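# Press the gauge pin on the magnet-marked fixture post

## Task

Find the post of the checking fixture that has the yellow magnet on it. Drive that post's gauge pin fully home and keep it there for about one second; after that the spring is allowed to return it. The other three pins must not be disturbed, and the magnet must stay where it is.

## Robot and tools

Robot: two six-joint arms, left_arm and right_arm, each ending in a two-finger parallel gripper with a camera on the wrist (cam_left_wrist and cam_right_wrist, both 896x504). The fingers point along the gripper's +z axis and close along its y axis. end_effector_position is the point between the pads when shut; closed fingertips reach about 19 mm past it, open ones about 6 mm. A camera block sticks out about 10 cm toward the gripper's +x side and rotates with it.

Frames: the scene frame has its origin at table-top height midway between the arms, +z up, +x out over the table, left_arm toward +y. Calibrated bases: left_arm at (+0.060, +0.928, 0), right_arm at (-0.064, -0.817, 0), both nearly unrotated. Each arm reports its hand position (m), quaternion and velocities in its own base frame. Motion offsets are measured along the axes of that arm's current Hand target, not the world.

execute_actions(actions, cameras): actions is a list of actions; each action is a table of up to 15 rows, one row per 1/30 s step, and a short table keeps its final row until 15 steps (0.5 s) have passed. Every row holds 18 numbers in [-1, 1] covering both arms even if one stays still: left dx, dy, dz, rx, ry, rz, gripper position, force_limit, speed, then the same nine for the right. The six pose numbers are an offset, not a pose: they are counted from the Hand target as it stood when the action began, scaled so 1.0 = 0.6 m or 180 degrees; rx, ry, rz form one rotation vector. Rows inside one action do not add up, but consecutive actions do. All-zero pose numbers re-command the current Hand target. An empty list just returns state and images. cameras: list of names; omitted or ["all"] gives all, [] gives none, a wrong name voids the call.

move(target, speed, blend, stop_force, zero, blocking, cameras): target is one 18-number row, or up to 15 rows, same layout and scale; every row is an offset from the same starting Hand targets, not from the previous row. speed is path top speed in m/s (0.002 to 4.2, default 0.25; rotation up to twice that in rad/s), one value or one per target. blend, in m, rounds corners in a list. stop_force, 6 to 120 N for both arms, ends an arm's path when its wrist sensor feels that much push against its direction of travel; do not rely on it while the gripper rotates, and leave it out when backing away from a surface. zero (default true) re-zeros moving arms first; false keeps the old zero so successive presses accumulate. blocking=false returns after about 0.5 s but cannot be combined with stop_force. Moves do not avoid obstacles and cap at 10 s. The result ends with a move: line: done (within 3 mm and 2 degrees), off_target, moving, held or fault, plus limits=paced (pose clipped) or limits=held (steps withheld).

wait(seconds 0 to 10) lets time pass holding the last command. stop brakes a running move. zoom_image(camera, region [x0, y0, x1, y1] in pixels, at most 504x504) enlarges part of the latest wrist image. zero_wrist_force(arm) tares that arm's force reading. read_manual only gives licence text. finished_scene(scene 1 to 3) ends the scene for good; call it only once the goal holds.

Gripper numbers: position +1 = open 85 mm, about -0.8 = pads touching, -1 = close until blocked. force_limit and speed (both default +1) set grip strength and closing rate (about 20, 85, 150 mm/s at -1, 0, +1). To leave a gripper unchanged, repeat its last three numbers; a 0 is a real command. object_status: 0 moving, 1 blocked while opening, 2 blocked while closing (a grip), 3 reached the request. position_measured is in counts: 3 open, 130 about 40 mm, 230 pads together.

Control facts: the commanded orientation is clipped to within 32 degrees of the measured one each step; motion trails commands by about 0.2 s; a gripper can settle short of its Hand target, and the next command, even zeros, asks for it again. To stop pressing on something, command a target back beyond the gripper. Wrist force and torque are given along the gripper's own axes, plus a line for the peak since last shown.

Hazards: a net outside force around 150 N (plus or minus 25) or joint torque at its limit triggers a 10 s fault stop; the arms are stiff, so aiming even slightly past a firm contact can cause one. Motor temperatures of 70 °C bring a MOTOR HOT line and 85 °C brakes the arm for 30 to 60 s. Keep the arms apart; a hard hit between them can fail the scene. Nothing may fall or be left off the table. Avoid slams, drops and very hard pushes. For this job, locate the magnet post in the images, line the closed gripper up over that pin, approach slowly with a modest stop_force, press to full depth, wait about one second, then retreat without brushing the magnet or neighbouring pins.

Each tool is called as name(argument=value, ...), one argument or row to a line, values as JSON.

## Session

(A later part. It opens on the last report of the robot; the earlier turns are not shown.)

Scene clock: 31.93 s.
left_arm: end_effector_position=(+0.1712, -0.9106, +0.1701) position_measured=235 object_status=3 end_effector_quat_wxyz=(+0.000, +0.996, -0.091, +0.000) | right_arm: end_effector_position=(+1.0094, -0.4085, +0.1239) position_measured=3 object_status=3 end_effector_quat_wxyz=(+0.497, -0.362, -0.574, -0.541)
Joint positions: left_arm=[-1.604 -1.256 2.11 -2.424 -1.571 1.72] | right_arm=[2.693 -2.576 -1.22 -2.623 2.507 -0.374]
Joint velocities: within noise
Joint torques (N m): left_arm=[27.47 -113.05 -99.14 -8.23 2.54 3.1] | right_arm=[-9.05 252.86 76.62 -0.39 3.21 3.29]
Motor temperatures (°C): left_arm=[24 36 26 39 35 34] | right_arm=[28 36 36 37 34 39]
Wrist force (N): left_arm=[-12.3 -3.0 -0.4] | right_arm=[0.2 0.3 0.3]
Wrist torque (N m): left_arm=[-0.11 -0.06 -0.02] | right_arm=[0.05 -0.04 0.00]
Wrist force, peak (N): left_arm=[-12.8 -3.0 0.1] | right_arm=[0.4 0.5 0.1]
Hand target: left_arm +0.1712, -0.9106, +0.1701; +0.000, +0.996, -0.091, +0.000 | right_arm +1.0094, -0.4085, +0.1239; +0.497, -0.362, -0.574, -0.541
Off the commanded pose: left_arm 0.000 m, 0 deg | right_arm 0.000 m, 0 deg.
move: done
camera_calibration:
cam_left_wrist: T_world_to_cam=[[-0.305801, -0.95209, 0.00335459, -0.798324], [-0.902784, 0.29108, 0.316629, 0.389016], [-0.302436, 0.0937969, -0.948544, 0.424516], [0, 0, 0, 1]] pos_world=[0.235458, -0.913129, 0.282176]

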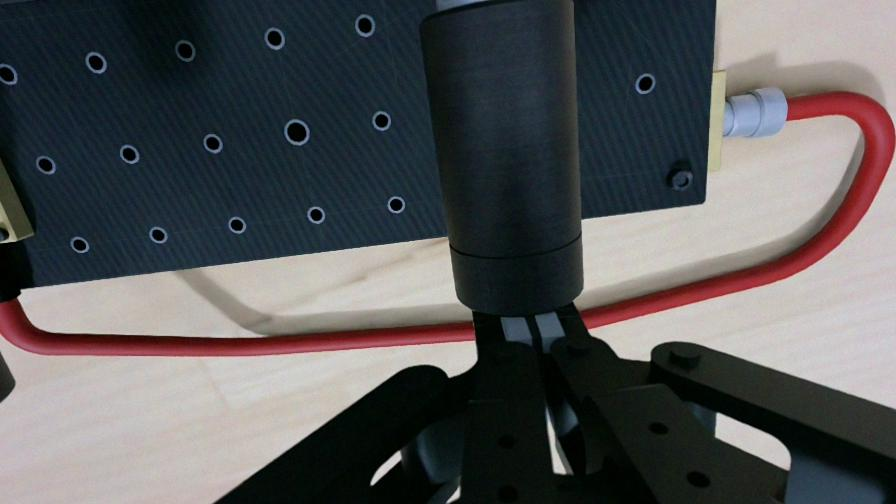

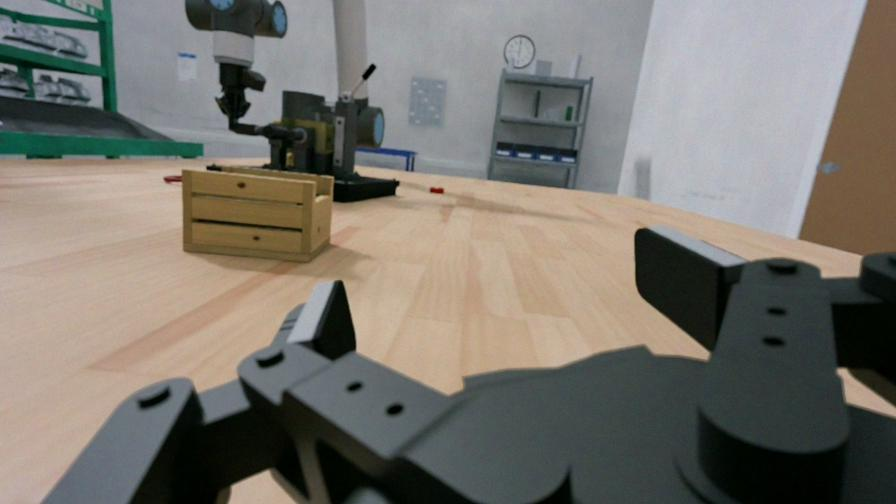

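move(
  target=[0.06,0,0,0,0,0,-1,1,1,0,0,0,0,0,0,1,1,1],
  speed=0.02,
  stop_force=40,
  zero=false,
)

zoom_image(
  camera="cam_right_wrist",
  region=[180, 80, 280, 160],
)

Scene clock: 33.57 s.
left_arm: end_effector_position=(+0.1739, -0.9111, +0.1700) position_measured=235 object_status=3 end_effector_quat_wxyz=(+0.000, +0.996, -0.091, +0.000) | right_arm: end_effector_position=(+1.0094, -0.4085, +0.1239) position_measured=3 object_status=3 end_effector_quat_wxyz=(+0.497, -0.362, -0.574, -0.541)
Joint positions: left_arm=[-1.6 -1.256 2.109 -2.423 -1.571 1.723] | right_arm=[2.693 -2.576 -1.22 -2.623 2.507 -0.374]
Joint velocities: within noise
Joint torques (N m): left_arm=[15.23 -168.79 -59.24 -11.76 15.91 -2.92] | right_arm=[-7.12 258.05 76.76 -0.96 3.49 3.69]
Motor temperatures (°C): left_arm=[24 36 26 39 35 34] | right_arm=[28 36 36 37 34 39]
Wrist force (N): left_arm=[-39.2 4.4 3.7] | right_arm=[-0.1 0.1 0.3]
Wrist torque (N m): left_arm=[-0.15 0.04 -0.08] | right_arm=[0.02 0.03 0.00]
Wrist force, peak (N): left_arm=[-91.3 -11.8 -17.2] | right_arm=[0.6 0.2 0.3]
Hand target: left_arm +0.1739, -0.9111, +0.1700; +0.000, +0.996, -0.091, +0.000 (not the last commanded pose) | right_arm +1.0094, -0.4085, +0.1239; +0.497, -0.362, -0.574, -0.541
Off the commanded pose: left_arm 0.033 m, 0 deg | right_arm 0.000 m, 0 deg.
move: contact (left_arm)
camera_calibration:
cam_left_wrist: T_world_to_cam=[[-0.305801, -0.95209, 0.00335459, -0.797975], [-0.902784, 0.29108, 0.316629, 0.391599], [-0.302436, 0.0937969, -0.948544, 0.425379], [0, 0, 0, 1]] pos_world=[0.238158, -0.913629, 0.282176]

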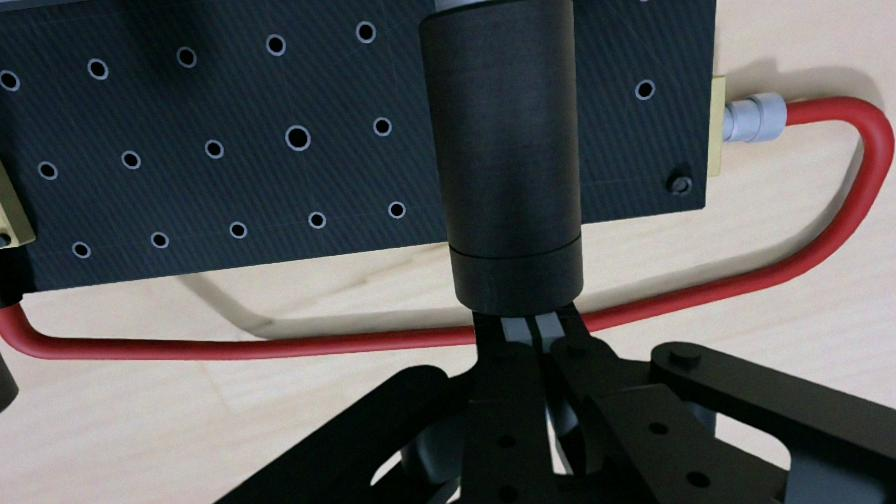

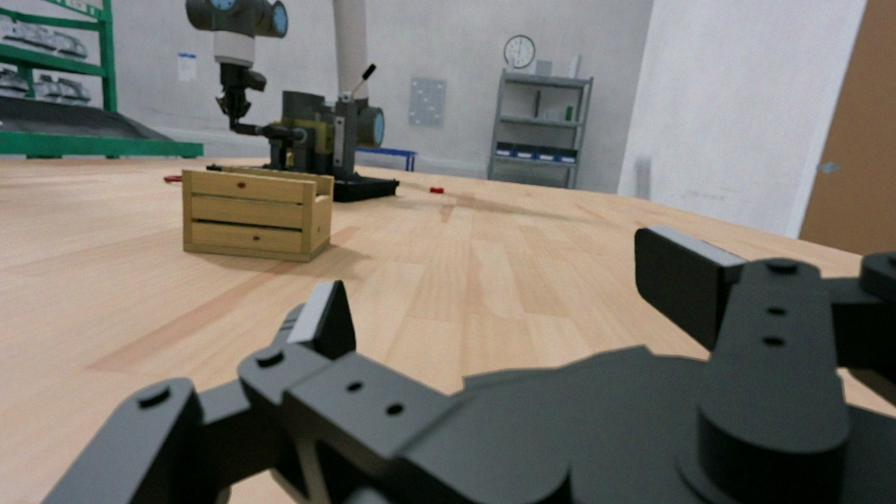

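Scaled by 5.040 from the camera's 896x504 image, which has a finer 1280x720 frame.

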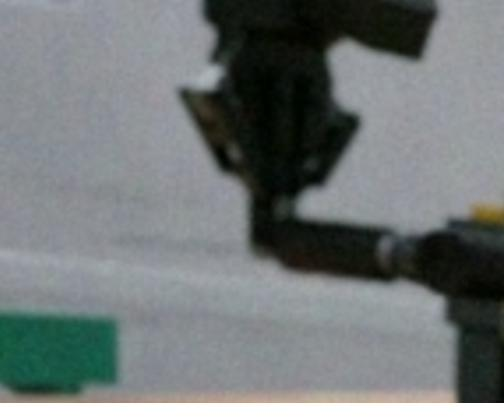

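wait(
  seconds=1.0,
  cameras=[],
)

move(
  target=[-0.08,0,0,0,0,0,-1,1,1,0,0,0,0,0,0,1,1,1],
  speed=0.1,
)

finished_scene(
  scene=1,
)

Scene clock: 34.90 s.
left_arm: end_effector_position=(+0.1739, -0.9111, +0.1700) position_measured=235 object_status=3 end_effector_quat_wxyz=(+0.000, +0.996, -0.091, +0.000) | right_arm: end_effector_position=(+1.0094, -0.4085, +0.1239) position_measured=3 object_status=3 end_effector_quat_wxyz=(+0.497, -0.362, -0.574, -0.541)
Joint positions: left_arm=[-1.6 -1.256 2.109 -2.423 -1.571 1.723] | right_arm=[2.693 -2.576 -1.22 -2.623 2.507 -0.374]
Joint velocities: within noise
Joint torques (N m): left_arm=[15.11 -168.15 -63.24 -7.01 9.54 -4.12] | right_arm=[-5.9 261.48 79.26 -0.41 3.23 3.77]
Motor temperatures (°C): left_arm=[24 36 26 39 35 34] | right_arm=[28 36 36 37 34 39]
Wrist force (N): left_arm=[-37.4 8.2 5.0] | right_arm=[0.2 0.2 0.1]
Wrist torque (N m): left_arm=[-0.11 0.02 -0.02] | right_arm=[0.04 -0.04 0.00]
Wrist force, peak (N): left_arm=[-39.3 4.8 4.1] | right_arm=[0.3 0.4 0.6]
Hand target: left_arm +0.1739, -0.9111, +0.1700; +0.000, +0.996, -0.091, +0.000 (not the last commanded pose) | right_arm +1.0094, -0.4085, +0.1239; +0.497, -0.362, -0.574, -0.541
Tool commands: left_gripper/position=-1.0 left_gripper/force_limit=+1.0 left_gripper/speed=+1.0 right_gripper/position=+1.0 right_gripper/force_limit=+1.0 right_gripper/speed=+1.0
Off the commanded pose: left_arm 0.033 m, 0 deg | right_arm 0.000 m, 0 deg.
wait: 1.00 s; at rest from the start
No camera images: "cameras" was empty.

Scene clock: 35.83 s.
left_arm: end_effector_position=(+0.1269, -0.9024, +0.1701) position_measured=235 object_status=3 end_effector_quat_wxyz=(+0.000, +0.996, -0.091, +0.000) | right_arm: end_effector_position=(+1.0094, -0.4085, +0.1239) position_measured=3 object_status=3 end_effector_quat_wxyz=(+0.497, -0.362, -0.574, -0.541)
Joint positions: left_arm=[-1.653 -1.27 2.132 -2.431 -1.571 1.67] | right_arm=[2.693 -2.576 -1.22 -2.623 2.507 -0.374]
Joint velocities: within noise
Joint torques (N m): left_arm=[-26.34 -166.09 -50.22 -13.07 -2.83 -5.04] | right_arm=[-1.72 253.33 75.95 -0.59 2.91 3.48]
Motor temperatures (°C): left_arm=[24 36 26 39 35 34] | right_arm=[28 36 36 37 34 39]
Wrist force (N): left_arm=[-2.5 4.4 -0.4] | right_arm=[0.2 0.2 0.1]
Wrist torque (N m): left_arm=[0.71 0.37 0.03] | right_arm=[0.04 -0.03 0.00]
Wrist force, peak (N): left_arm=[-36.7 7.4 5.3] | right_arm=[0.1 0.5 0.6]
Hand target: left_arm +0.1267, -0.9024, +0.1701; +0.000, +0.996, -0.091, +0.000 | right_arm +1.0094, -0.4085, +0.1239; +0.497, -0.362, -0.574, -0.541
Off the commanded pose: left_arm 0.000 m, 0 deg | right_arm 0.000 m, 0 deg.
move: done
camera_calibration:
cam_left_wrist: T_world_to_cam=[[-0.305801, -0.95209, 0.00335471, -0.804095], [-0.902784, 0.29108, 0.316629, 0.346546], [-0.302436, 0.0937969, -0.948544, 0.410318], [0, 0, 0, 1]] pos_world=[0.191058, -0.904929, 0.282176]

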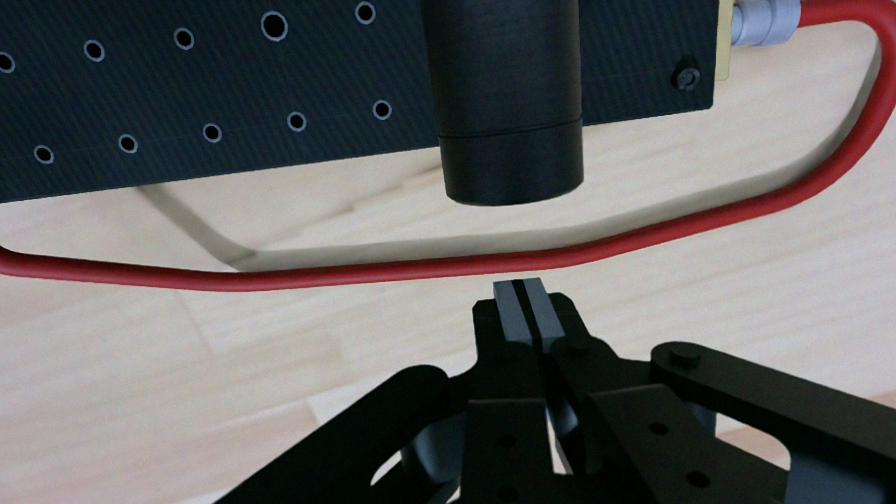

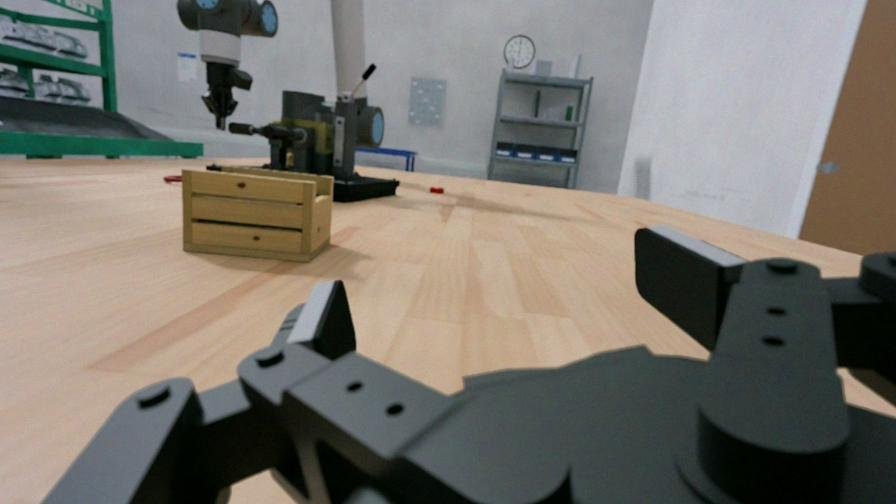

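The scene is finished: the task was done.


## Next scene

The same job, from a new start.

execute_actions(
  actions=[],
)

Scene clock: 0.00 s.
left_arm: end_effector_position=(+1.6020, +0.5513, +0.3701) position_measured=3 object_status=3 end_effector_quat_wxyz=(-0.049, +0.940, +0.190, +0.279) | right_arm: end_effector_position=(+0.4481, +0.4679, +0.3319) position_measured=3 object_status=3 end_effector_quat_wxyz=(-0.272, +0.502, +0.649, +0.503)
Joint positions: left_arm=[0.193 -0.686 0.985 -2.439 -1.472 -3.319] | right_arm=[4.007 -1.969 -2.772 1.193 2.076 2.519]
Joint velocities: within noise
Joint torques (N m): no reading
Motor temperatures (°C): left_arm=[24 35 26 38 34 34] | right_arm=[28 35 36 37 34 38]
Wrist force (N): no reading
Wrist torque (N m): no reading
Wrist force, peak (N): no reading
Hand target: left_arm +1.6020, +0.5513, +0.3701; -0.049, +0.940, +0.190, +0.279 | right_arm +0.4481, +0.4679, +0.3319; -0.272, +0.502, +0.649, +0.503
Tool commands: left_gripper/position=+1.0 left_gripper/force_limit=+1.0 left_gripper/speed=+1.0 right_gripper/position=+1.0 right_gripper/force_limit=+1.0 right_gripper/speed=+1.0
camera_calibration:
cam_left_wrist: T_world_to_cam=[[0.280319, -0.958405, -0.0536817, 0.116011], [-0.933413, -0.259108, -0.248199, 1.75322], [0.223966, 0.119682, -0.967221, 0.0591923], [0, 0, 0, 1]] pos_world=[1.5907, 0.558373, 0.498626]
cam_right_wrist: T_world_to_cam=[[0.956613, -0.13676, 0.257272, -0.433465], [0.120637, -0.61784, -0.776995, 0.502422], [0.265214, 0.774319, -0.574535, -0.162484], [0, 0, 0, 1]] pos_world=[0.39714, 0.37695, 0.408545]

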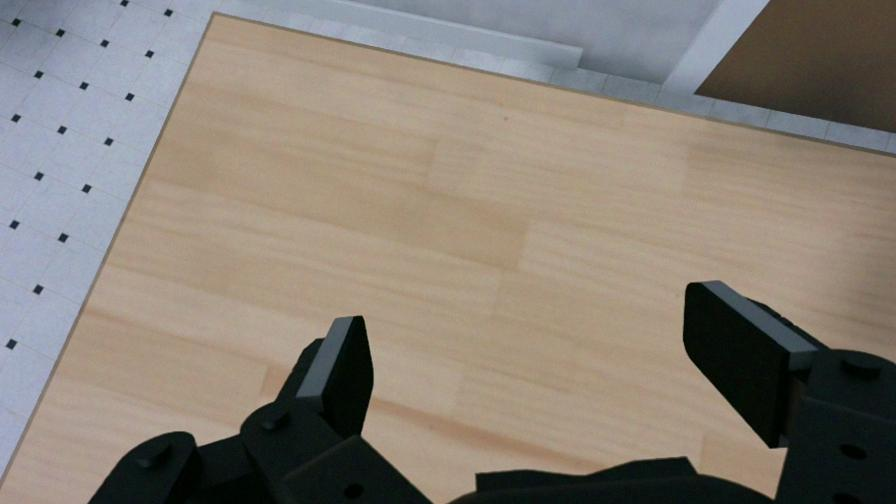

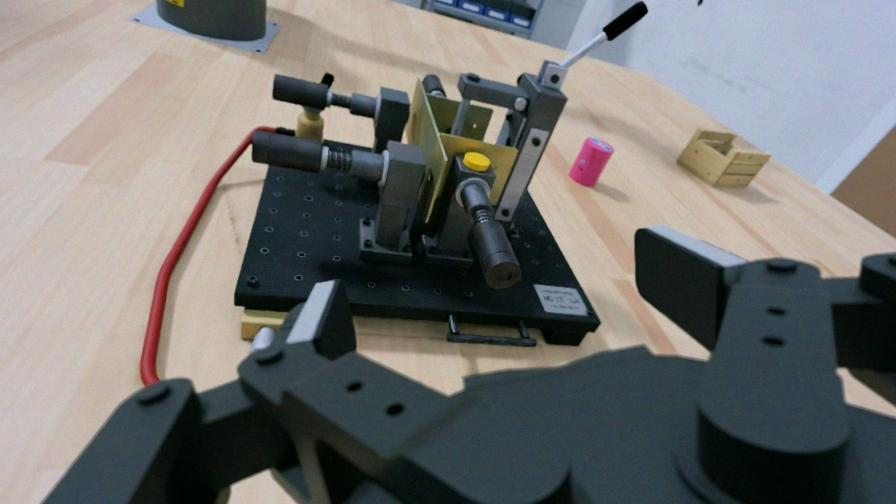

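move(
  target=[0,0,0,0,0,0,1,1,1,-0.218,0.0695,0.3545,0.038,0.1233,0.1197,-1,1,1],
  speed=0.35,
  cameras=["cam_right_wrist"],
)

zoom_image(
  camera="cam_right_wrist",
  region=[300, 50, 700, 350],
)

Scene clock: 4.83 s.
left_arm: end_effector_position=(+1.6020, +0.5513, +0.3701) position_measured=3 object_status=3 end_effector_quat_wxyz=(-0.049, +0.940, +0.190, +0.279) | right_arm: end_effector_position=(+0.5142, +0.5499, +0.2300) position_measured=234 object_status=3 end_effector_quat_wxyz=(-0.409, +0.502, +0.580, +0.494)
Joint positions: left_arm=[0.193 -0.686 0.985 -2.439 -1.472 -3.319] | right_arm=[3.922 -2.345 -2.543 1.501 2.324 2.806]
Joint velocities: within noise
Joint torques (N m): left_arm=[2.06 -280.49 -105.1 -11.99 2.17 0.71] | right_arm=[21.53 152.16 -22.66 1.02 -3.74 -7.95]
Motor temperatures (°C): left_arm=[24 35 26 38 34 34] | right_arm=[28 35 36 37 34 38]
Wrist force (N): left_arm=[0.3 -0.1 0.1] | right_arm=[-0.8 -1.1 -0.7]
Wrist torque (N m): left_arm=[0.00 -0.04 0.00] | right_arm=[-0.35 0.35 -0.32]
Wrist force, peak (N): left_arm=[0.7 -0.5 -0.3] | right_arm=[-14.3 5.0 11.5]
Hand target: left_arm +1.6020, +0.5513, +0.3701; -0.049, +0.940, +0.190, +0.279 | right_arm +0.5141, +0.5498, +0.2301; -0.409, +0.502, +0.580, +0.494 (not the last commanded pose)
Off the commanded pose: left_arm 0.000 m, 0 deg | right_arm 0.107 m, 14 deg.
move: held (right_arm; a check stopped the path); limits=held
pose unreachable (right arm): on one or more control steps of this call, first in action 0 (counted from 0), this arm could not follow its commanded pose, so it was not sent that pose on those steps. It may still have moved: this result reports where it is.
cause: moving toward the commanded pose would bring two parts of the arm too close to each other (its gripper and another part of the arm, with joints 4 (wrist 1) to 6 (wrist 3) between them).
camera_calibration:
cam_right_wrist: T_world_to_cam=[[0.995734, -0.0912996, 0.0133287, -0.448184], [-0.0292205, -0.449057, -0.893025, 0.476865], [0.0875182, 0.888826, -0.44981, -0.3023], [0, 0, 0, 1]] pos_world=[0.486664, 0.441912, 0.295849]
Images, in order (width x height): cam_right_wrist 896x504.

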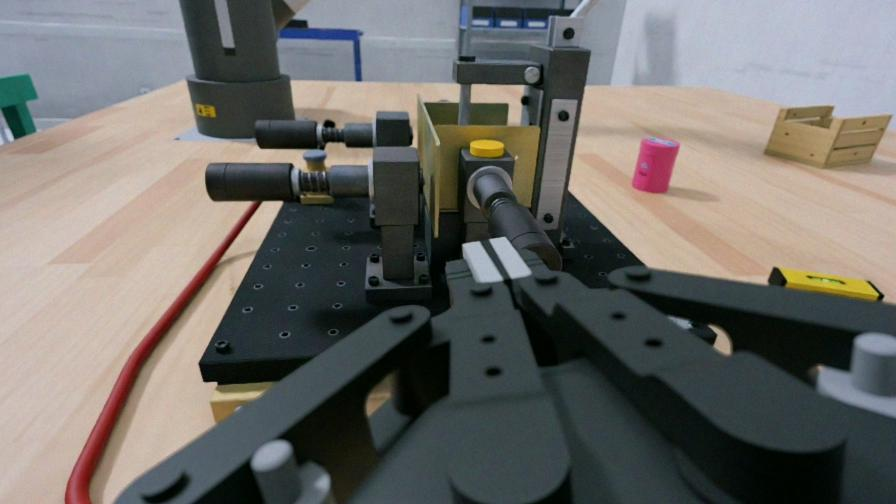

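Scaled by 1.260 from the camera's 896x504 image, which has a finer 1280x720 frame.

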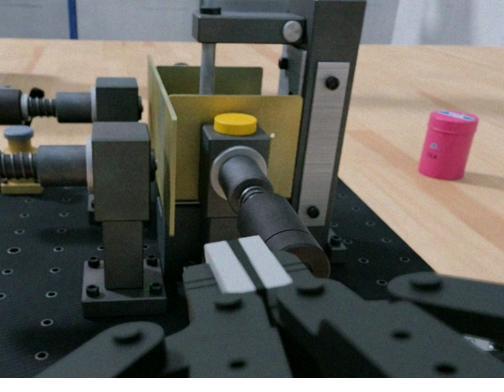

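move(
  target=[0,0,0,0,0,0,1,1,1,0.104,0.128,0.031,0.0589,-0.4394,0.0174,-1,1,1],
  speed=0.4,
  cameras=["cam_right_wrist"],
)

zoom_image(
  camera="cam_right_wrist",
  region=[300, 0, 700, 350],
)

Scene clock: 8.37 s.
left_arm: end_effector_position=(+1.6020, +0.5513, +0.3701) position_measured=3 object_status=3 end_effector_quat_wxyz=(-0.049, +0.940, +0.190, +0.279) | right_arm: end_effector_position=(+0.5803, +0.5798, +0.2998) position_measured=234 object_status=3 end_effector_quat_wxyz=(+0.000, +0.679, +0.734, +0.000)
Joint positions: left_arm=[0.193 -0.686 0.985 -2.439 -1.472 -3.319] | right_arm=[4.174 -1.652 -2.171 -0.89 1.571 2.525]
Joint velocities: within noise
Joint torques (N m): left_arm=[3.22 -281.41 -109.35 -11.27 3.15 1.07] | right_arm=[19.95 64.47 109.42 4.13 -4.61 5.84]
Motor temperatures (°C): left_arm=[24 35 26 38 34 34] | right_arm=[28 35 36 37 34 38]
Wrist force (N): left_arm=[0.4 0.2 -0.1] | right_arm=[-0.6 2.8 1.0]
Wrist torque (N m): left_arm=[0.05 -0.05 0.00] | right_arm=[1.28 0.29 -0.68]
Wrist force, peak (N): left_arm=[0.7 -0.2 -0.3] | right_arm=[0.5 3.3 0.6]
Hand target: left_arm +1.6020, +0.5513, +0.3701; -0.049, +0.940, +0.190, +0.279 | right_arm +0.5803, +0.5798, +0.2998; +0.000, +0.679, +0.734, +0.000
Off the commanded pose: left_arm 0.000 m, 0 deg | right_arm 0.000 m, 0 deg.
move: done
camera_calibration:
cam_right_wrist: T_world_to_cam=[[0.993811, -0.0861721, 0.0701015, -0.531004], [-0.102698, -0.953277, 0.284106, 0.536706], [0.0423442, -0.289546, -0.956227, 0.557937], [0, 0, 0, 1]] pos_world=[0.55921, 0.62742, 0.418257]
Images, in order (width x height): cam_right_wrist 896x504.

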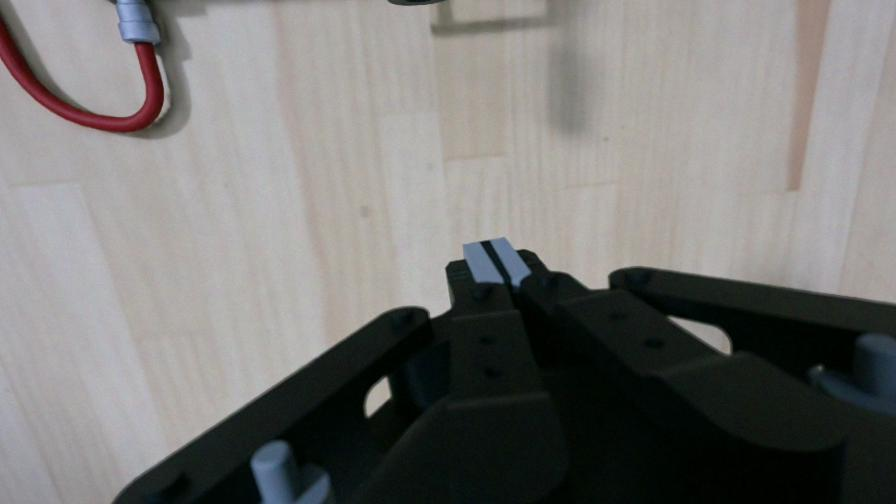

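Scaled by 1.260 from the camera's 896x504 image, which has a finer 1280x720 frame.

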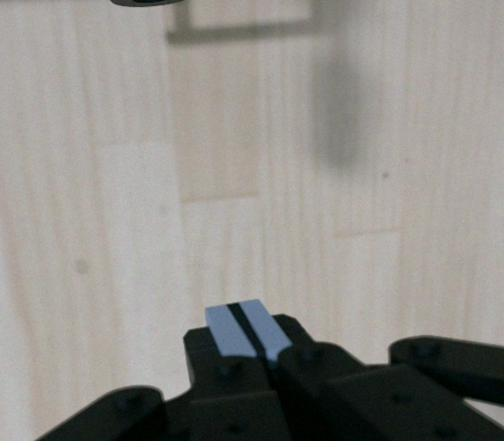

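move(
  target=[0,0,0,0,0,0,1,1,1,0.089,-0.0064,0.2083,0,0,0,-1,1,1],
  speed=0.3,
  cameras=["cam_right_wrist"],
)

Scene clock: 9.80 s.
left_arm: end_effector_position=(+1.6020, +0.5513, +0.3701) position_measured=3 object_status=3 end_effector_quat_wxyz=(-0.049, +0.940, +0.190, +0.279) | right_arm: end_effector_position=(+0.5722, +0.6327, +0.1749) position_measured=234 object_status=3 end_effector_quat_wxyz=(+0.000, +0.679, +0.734, +0.000)
Joint positions: left_arm=[0.193 -0.686 0.985 -2.439 -1.472 -3.319] | right_arm=[4.215 -1.812 -2.21 -0.691 1.571 2.566]
Joint velocities: within noise
Joint torques (N m): left_arm=[7.4 -281.69 -111.31 -11.45 2.91 0.5] | right_arm=[20.21 82.74 59.57 15.84 -1.49 5.52]
Motor temperatures (°C): left_arm=[24 35 26 38 34 34] | right_arm=[28 35 36 37 34 38]
Wrist force (N): left_arm=[0.5 0.0 -0.1] | right_arm=[-1.6 2.9 1.0]
Wrist torque (N m): left_arm=[0.01 -0.07 0.00] | right_arm=[1.40 0.46 -0.66]
Wrist force, peak (N): left_arm=[0.5 -0.2 -0.5] | right_arm=[0.3 2.5 4.3]
Hand target: left_arm +1.6020, +0.5513, +0.3701; -0.049, +0.940, +0.190, +0.279 | right_arm +0.5722, +0.6328, +0.1748; +0.000, +0.679, +0.734, +0.000
Off the commanded pose: left_arm 0.000 m, 0 deg | right_arm 0.000 m, 0 deg.
move: done
camera_calibration:
cam_right_wrist: T_world_to_cam=[[0.993815, -0.0861937, 0.0700126, -0.509708], [-0.102697, -0.953247, 0.284207, 0.621718], [0.0422425, -0.289639, -0.956203, 0.454368], [0, 0, 0, 1]] pos_world=[0.55121, 0.68032, 0.293458]
Images, in order (width x height): cam_right_wrist 896x504.

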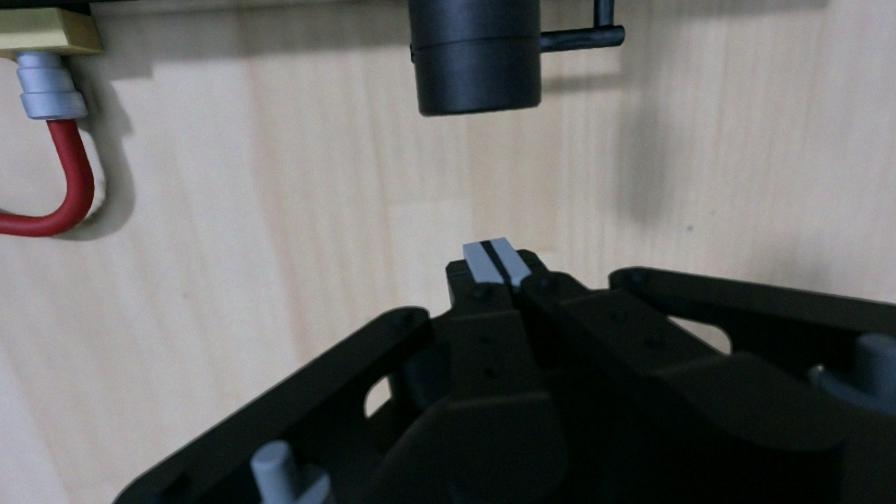

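zoom_image(
  camera="cam_right_wrist",
  region=[380, 0, 660, 140],
)

Scaled by 1.800 from the camera's 896x504 image, which has a finer 1280x720 frame.

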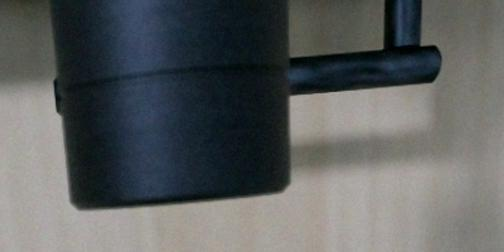

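move(
  target=[0,0,0,0,0,0,1,1,1,0.0454,0.0007,0.0083,0,0,0.025,-1,1,1],
  speed=0.15,
  cameras=["cam_right_wrist"],
)

Scene clock: 11.63 s.
left_arm: end_effector_position=(+1.6020, +0.5513, +0.3701) position_measured=3 object_status=3 end_effector_quat_wxyz=(-0.049, +0.940, +0.190, +0.279) | right_arm: end_effector_position=(+0.5705, +0.6599, +0.1698) position_measured=234 object_status=3 end_effector_quat_wxyz=(+0.000, +0.707, +0.707, +0.000)
Joint positions: left_arm=[0.193 -0.686 0.985 -2.439 -1.472 -3.319] | right_arm=[4.232 -1.835 -2.186 -0.691 1.571 2.661]
Joint velocities: within noise
Joint torques (N m): left_arm=[4.43 -285.38 -113.09 -11.39 4.07 2.12] | right_arm=[20.57 100.71 88.44 4.69 -2.38 4.28]
Motor temperatures (°C): left_arm=[24 35 26 38 34 34] | right_arm=[28 35 36 37 34 38]
Wrist force (N): left_arm=[0.6 0.0 -0.2] | right_arm=[-1.6 2.9 0.2]
Wrist torque (N m): left_arm=[0.01 -0.09 0.00] | right_arm=[1.48 0.54 -0.67]
Wrist force, peak (N): left_arm=[0.7 -0.3 -0.3] | right_arm=[-2.7 2.7 0.9]
Hand target: left_arm +1.6020, +0.5513, +0.3701; -0.049, +0.940, +0.190, +0.279 | right_arm +0.5705, +0.6600, +0.1698; +0.000, +0.707, +0.707, +0.000
Off the commanded pose: left_arm 0.000 m, 0 deg | right_arm 0.000 m, 0 deg.
move: done
camera_calibration:
cam_right_wrist: T_world_to_cam=[[0.984009, -0.163801, 0.0699651, -0.448489], [-0.177061, -0.942282, 0.284174, 0.684101], [0.0193788, -0.292018, -0.956216, 0.472051], [0, 0, 0, 1]] pos_world=[0.553297, 0.709, 0.288358]
Images, in order (width x height): cam_right_wrist 896x504.

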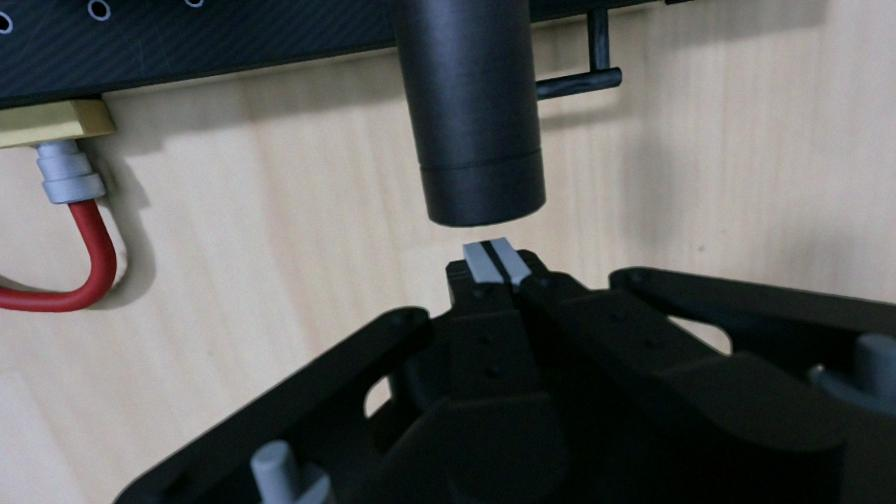

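move(
  target=[0,0,0,0,0,0,1,1,1,0.07,0,0,0,0,0,-1,1,1],
  speed=0.012,
  stop_force=30,
  cameras=["cam_right_wrist"],
)

wait(
  seconds=1.1,
  cameras=[],
)

Scene clock: 17.23 s.
left_arm: end_effector_position=(+1.6020, +0.5513, +0.3701) position_measured=3 object_status=3 end_effector_quat_wxyz=(-0.049, +0.940, +0.190, +0.279) | right_arm: end_effector_position=(+0.5705, +0.6905, +0.1698) position_measured=234 object_status=3 end_effector_quat_wxyz=(+0.000, +0.707, +0.707, +0.000)
Joint positions: left_arm=[0.193 -0.686 0.985 -2.439 -1.472 -3.319] | right_arm=[4.248 -1.857 -2.154 -0.702 1.571 2.678]
Joint velocities: within noise
Joint torques (N m): left_arm=[5.97 -287.49 -115.76 -10.78 5.94 2.55] | right_arm=[-14.9 154.8 79.75 18.99 7.83 -7]
Motor temperatures (°C): left_arm=[24 35 26 38 34 34] | right_arm=[28 35 36 37 34 38]
Wrist force (N): left_arm=[0.3 -0.4 0.1] | right_arm=[-18.9 3.3 5.1]
Wrist torque (N m): left_arm=[-0.06 -0.04 0.00] | right_arm=[1.30 0.60 -0.73]
Wrist force, peak (N): left_arm=[0.5 -0.5 -0.2] | right_arm=[-54.3 2.2 -9.7]
Hand target: left_arm +1.6020, +0.5513, +0.3701; -0.049, +0.940, +0.190, +0.279 | right_arm +0.5705, +0.6905, +0.1698; +0.000, +0.707, +0.707, +0.000 (not the last commanded pose)
Off the commanded pose: left_arm 0.000 m, 0 deg | right_arm 0.011 m, 0 deg.
move: contact (right_arm)
camera_calibration:
cam_right_wrist: T_world_to_cam=[[0.983988, -0.163866, 0.0701052, -0.443458], [-0.177165, -0.942243, 0.284237, 0.712946], [0.0194794, -0.292106, -0.956188, 0.480988], [0, 0, 0, 1]] pos_world=[0.553297, 0.7396, 0.288358]
Images, in order (width x height): cam_right_wrist 896x504.

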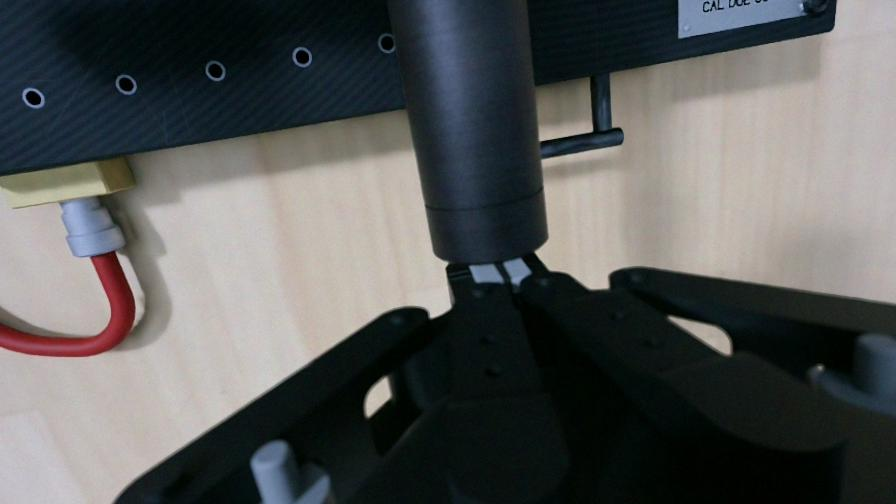

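Scene clock: 18.33 s.
left_arm: end_effector_position=(+1.6020, +0.5513, +0.3701) position_measured=3 object_status=3 end_effector_quat_wxyz=(-0.049, +0.940, +0.190, +0.279) | right_arm: end_effector_position=(+0.5705, +0.6905, +0.1698) position_measured=234 object_status=3 end_effector_quat_wxyz=(+0.000, +0.707, +0.707, +0.000)
Joint positions: left_arm=[0.193 -0.686 0.985 -2.439 -1.472 -3.319] | right_arm=[4.248 -1.857 -2.154 -0.702 1.571 2.678]
Joint velocities: within noise
Joint torques (N m): left_arm=[5.97 -289.62 -116.31 -11.05 5.47 2.44] | right_arm=[-9.75 149.15 78.39 12.76 5.29 -7.05]
Motor temperatures (°C): left_arm=[24 35 26 38 34 34] | right_arm=[28 35 36 37 34 38]
Wrist force (N): left_arm=[0.4 -0.2 -0.3] | right_arm=[-18.1 2.4 4.9]
Wrist torque (N m): left_arm=[-0.02 -0.05 0.00] | right_arm=[1.27 0.61 -0.73]
Wrist force, peak (N): left_arm=[0.7 0.1 -0.2] | right_arm=[-19.0 3.2 4.9]
Hand target: left_arm +1.6020, +0.5513, +0.3701; -0.049, +0.940, +0.190, +0.279 | right_arm +0.5705, +0.6905, +0.1698; +0.000, +0.707, +0.707, +0.000 (not the last commanded pose)
Tool commands: left_gripper/position=+1.0 left_gripper/force_limit=+1.0 left_gripper/speed=+1.0 right_gripper/position=-1.0 right_gripper/force_limit=+1.0 right_gripper/speed=+1.0
Off the commanded pose: left_arm 0.000 m, 0 deg | right_arm 0.011 m, 0 deg.
wait: 1.10 s; at rest by 0.17 s
No camera images: "cameras" was empty.

move(
  target=[0,0,0,0,0,0,1,1,1,0.003,0,0,0,0,0,-1,1,1],
  speed=0.005,
  stop_force=40,
  zero=false,
  cameras=[],
)

wait(
  seconds=1.1,
  cameras=[],
)

Scene clock: 19.50 s.
left_arm: end_effector_position=(+1.6020, +0.5513, +0.3701) position_measured=3 object_status=3 end_effector_quat_wxyz=(-0.049, +0.940, +0.190, +0.279) | right_arm: end_effector_position=(+0.5705, +0.6908, +0.1698) position_measured=234 object_status=3 end_effector_quat_wxyz=(+0.000, +0.707, +0.707, +0.000)
Joint positions: left_arm=[0.193 -0.686 0.985 -2.439 -1.472 -3.319] | right_arm=[4.248 -1.857 -2.154 -0.702 1.571 2.678]
Joint velocities: within noise
Joint torques (N m): left_arm=[4.79 -288.99 -118.46 -10.76 4.97 1.94] | right_arm=[16.2 136.72 90.68 26.63 4.37 -1.69]
Motor temperatures (°C): left_arm=[24 35 26 38 34 34] | right_arm=[28 35 36 37 34 38]
Wrist force (N): left_arm=[0.0 -0.2 -0.1] | right_arm=[-47.1 0.3 -12.0]
Wrist torque (N m): left_arm=[-0.02 0.02 -0.01] | right_arm=[1.41 0.84 -0.89]
Wrist force, peak (N): left_arm=[0.5 -0.2 -0.4] | right_arm=[-51.0 -1.1 -9.6]
Hand target: left_arm +1.6020, +0.5513, +0.3701; -0.049, +0.940, +0.190, +0.279 | right_arm +0.5705, +0.6907, +0.1698; +0.000, +0.707, +0.707, +0.000 (not the last commanded pose)
Off the commanded pose: left_arm 0.000 m, 0 deg | right_arm 0.002 m, 0 deg.
move: contact (right_arm)
No camera images: "cameras" was empty.

Scene clock: 20.60 s.
left_arm: end_effector_position=(+1.6020, +0.5513, +0.3701) position_measured=3 object_status=3 end_effector_quat_wxyz=(-0.049, +0.940, +0.190, +0.279) | right_arm: end_effector_position=(+0.5705, +0.6907, +0.1698) position_measured=234 object_status=3 end_effector_quat_wxyz=(+0.000, +0.707, +0.707, +0.000)
Joint positions: left_arm=[0.193 -0.686 0.985 -2.439 -1.472 -3.319] | right_arm=[4.248 -1.857 -2.154 -0.702 1.571 2.678]
Joint velocities: within noise
Joint torques (N m): left_arm=[9.96 -288.25 -116.69 -10.29 5.48 2.3] | right_arm=[9.23 142.36 90.81 23.14 4.79 -6.62]
Motor temperatures (°C): left_arm=[24 35 26 38 34 34] | right_arm=[28 35 36 37 34 38]
Wrist force (N): left_arm=[0.2 -0.3 -0.1] | right_arm=[-42.3 2.7 -8.1]
Wrist torque (N m): left_arm=[-0.05 -0.02 0.00] | right_arm=[1.37 0.81 -0.84]
Wrist force, peak (N): left_arm=[0.6 -0.1 -0.2] | right_arm=[-47.4 0.0 -11.9]
Hand target: left_arm +1.6020, +0.5513, +0.3701; -0.049, +0.940, +0.190, +0.279 | right_arm +0.5705, +0.6907, +0.1698; +0.000, +0.707, +0.707, +0.000 (not the last commanded pose)
Tool commands: left_gripper/position=+1.0 left_gripper/force_limit=+1.0 left_gripper/speed=+1.0 right_gripper/position=-1.0 right_gripper/force_limit=+1.0 right_gripper/speed=+1.0
Off the commanded pose: left_arm 0.000 m, 0 deg | right_arm 0.002 m, 0 deg.
wait: 1.10 s; at rest by 0.17 s
No camera images: "cameras" was empty.

move(
  target=[0,0,0,0,0,0,1,1,1,-0.05,0,0,0,0,0,-1,1,1],
  speed=0.1,
  cameras=[],
)

finished_scene(
  scene=2,
)

Scene clock: 21.60 s.
left_arm: end_effector_position=(+1.6020, +0.5513, +0.3701) position_measured=3 object_status=3 end_effector_quat_wxyz=(-0.049, +0.940, +0.190, +0.279) | right_arm: end_effector_position=(+0.5705, +0.6609, +0.1698) position_measured=234 object_status=3 end_effector_quat_wxyz=(+0.000, +0.707, +0.707, +0.000)
Joint positions: left_arm=[0.193 -0.686 0.985 -2.439 -1.472 -3.319] | right_arm=[4.232 -1.836 -2.185 -0.691 1.571 2.662]
Joint velocities: within noise
Joint torques (N m): left_arm=[10.66 -289.53 -116.87 -10.92 5.24 2.91] | right_arm=[-17.79 141.21 58.72 15 2.33 -7.06]
Motor temperatures (°C): left_arm=[24 35 26 38 34 34] | right_arm=[28 35 36 37 34 38]
Wrist force (N): left_arm=[0.3 -0.2 -0.2] | right_arm=[-0.2 2.2 1.5]
Wrist torque (N m): left_arm=[-0.02 -0.03 0.00] | right_arm=[1.36 0.29 -0.67]
Wrist force, peak (N): left_arm=[0.5 -0.1 -0.5] | right_arm=[-42.3 2.9 -8.2]
Hand target: left_arm +1.6020, +0.5513, +0.3701; -0.049, +0.940, +0.190, +0.279 | right_arm +0.5705, +0.6607, +0.1698; +0.000, +0.707, +0.707, +0.000
Off the commanded pose: left_arm 0.000 m, 0 deg | right_arm 0.000 m, 0 deg.
move: done
No camera images: "cameras" was empty.

The scene is finished: the task was done.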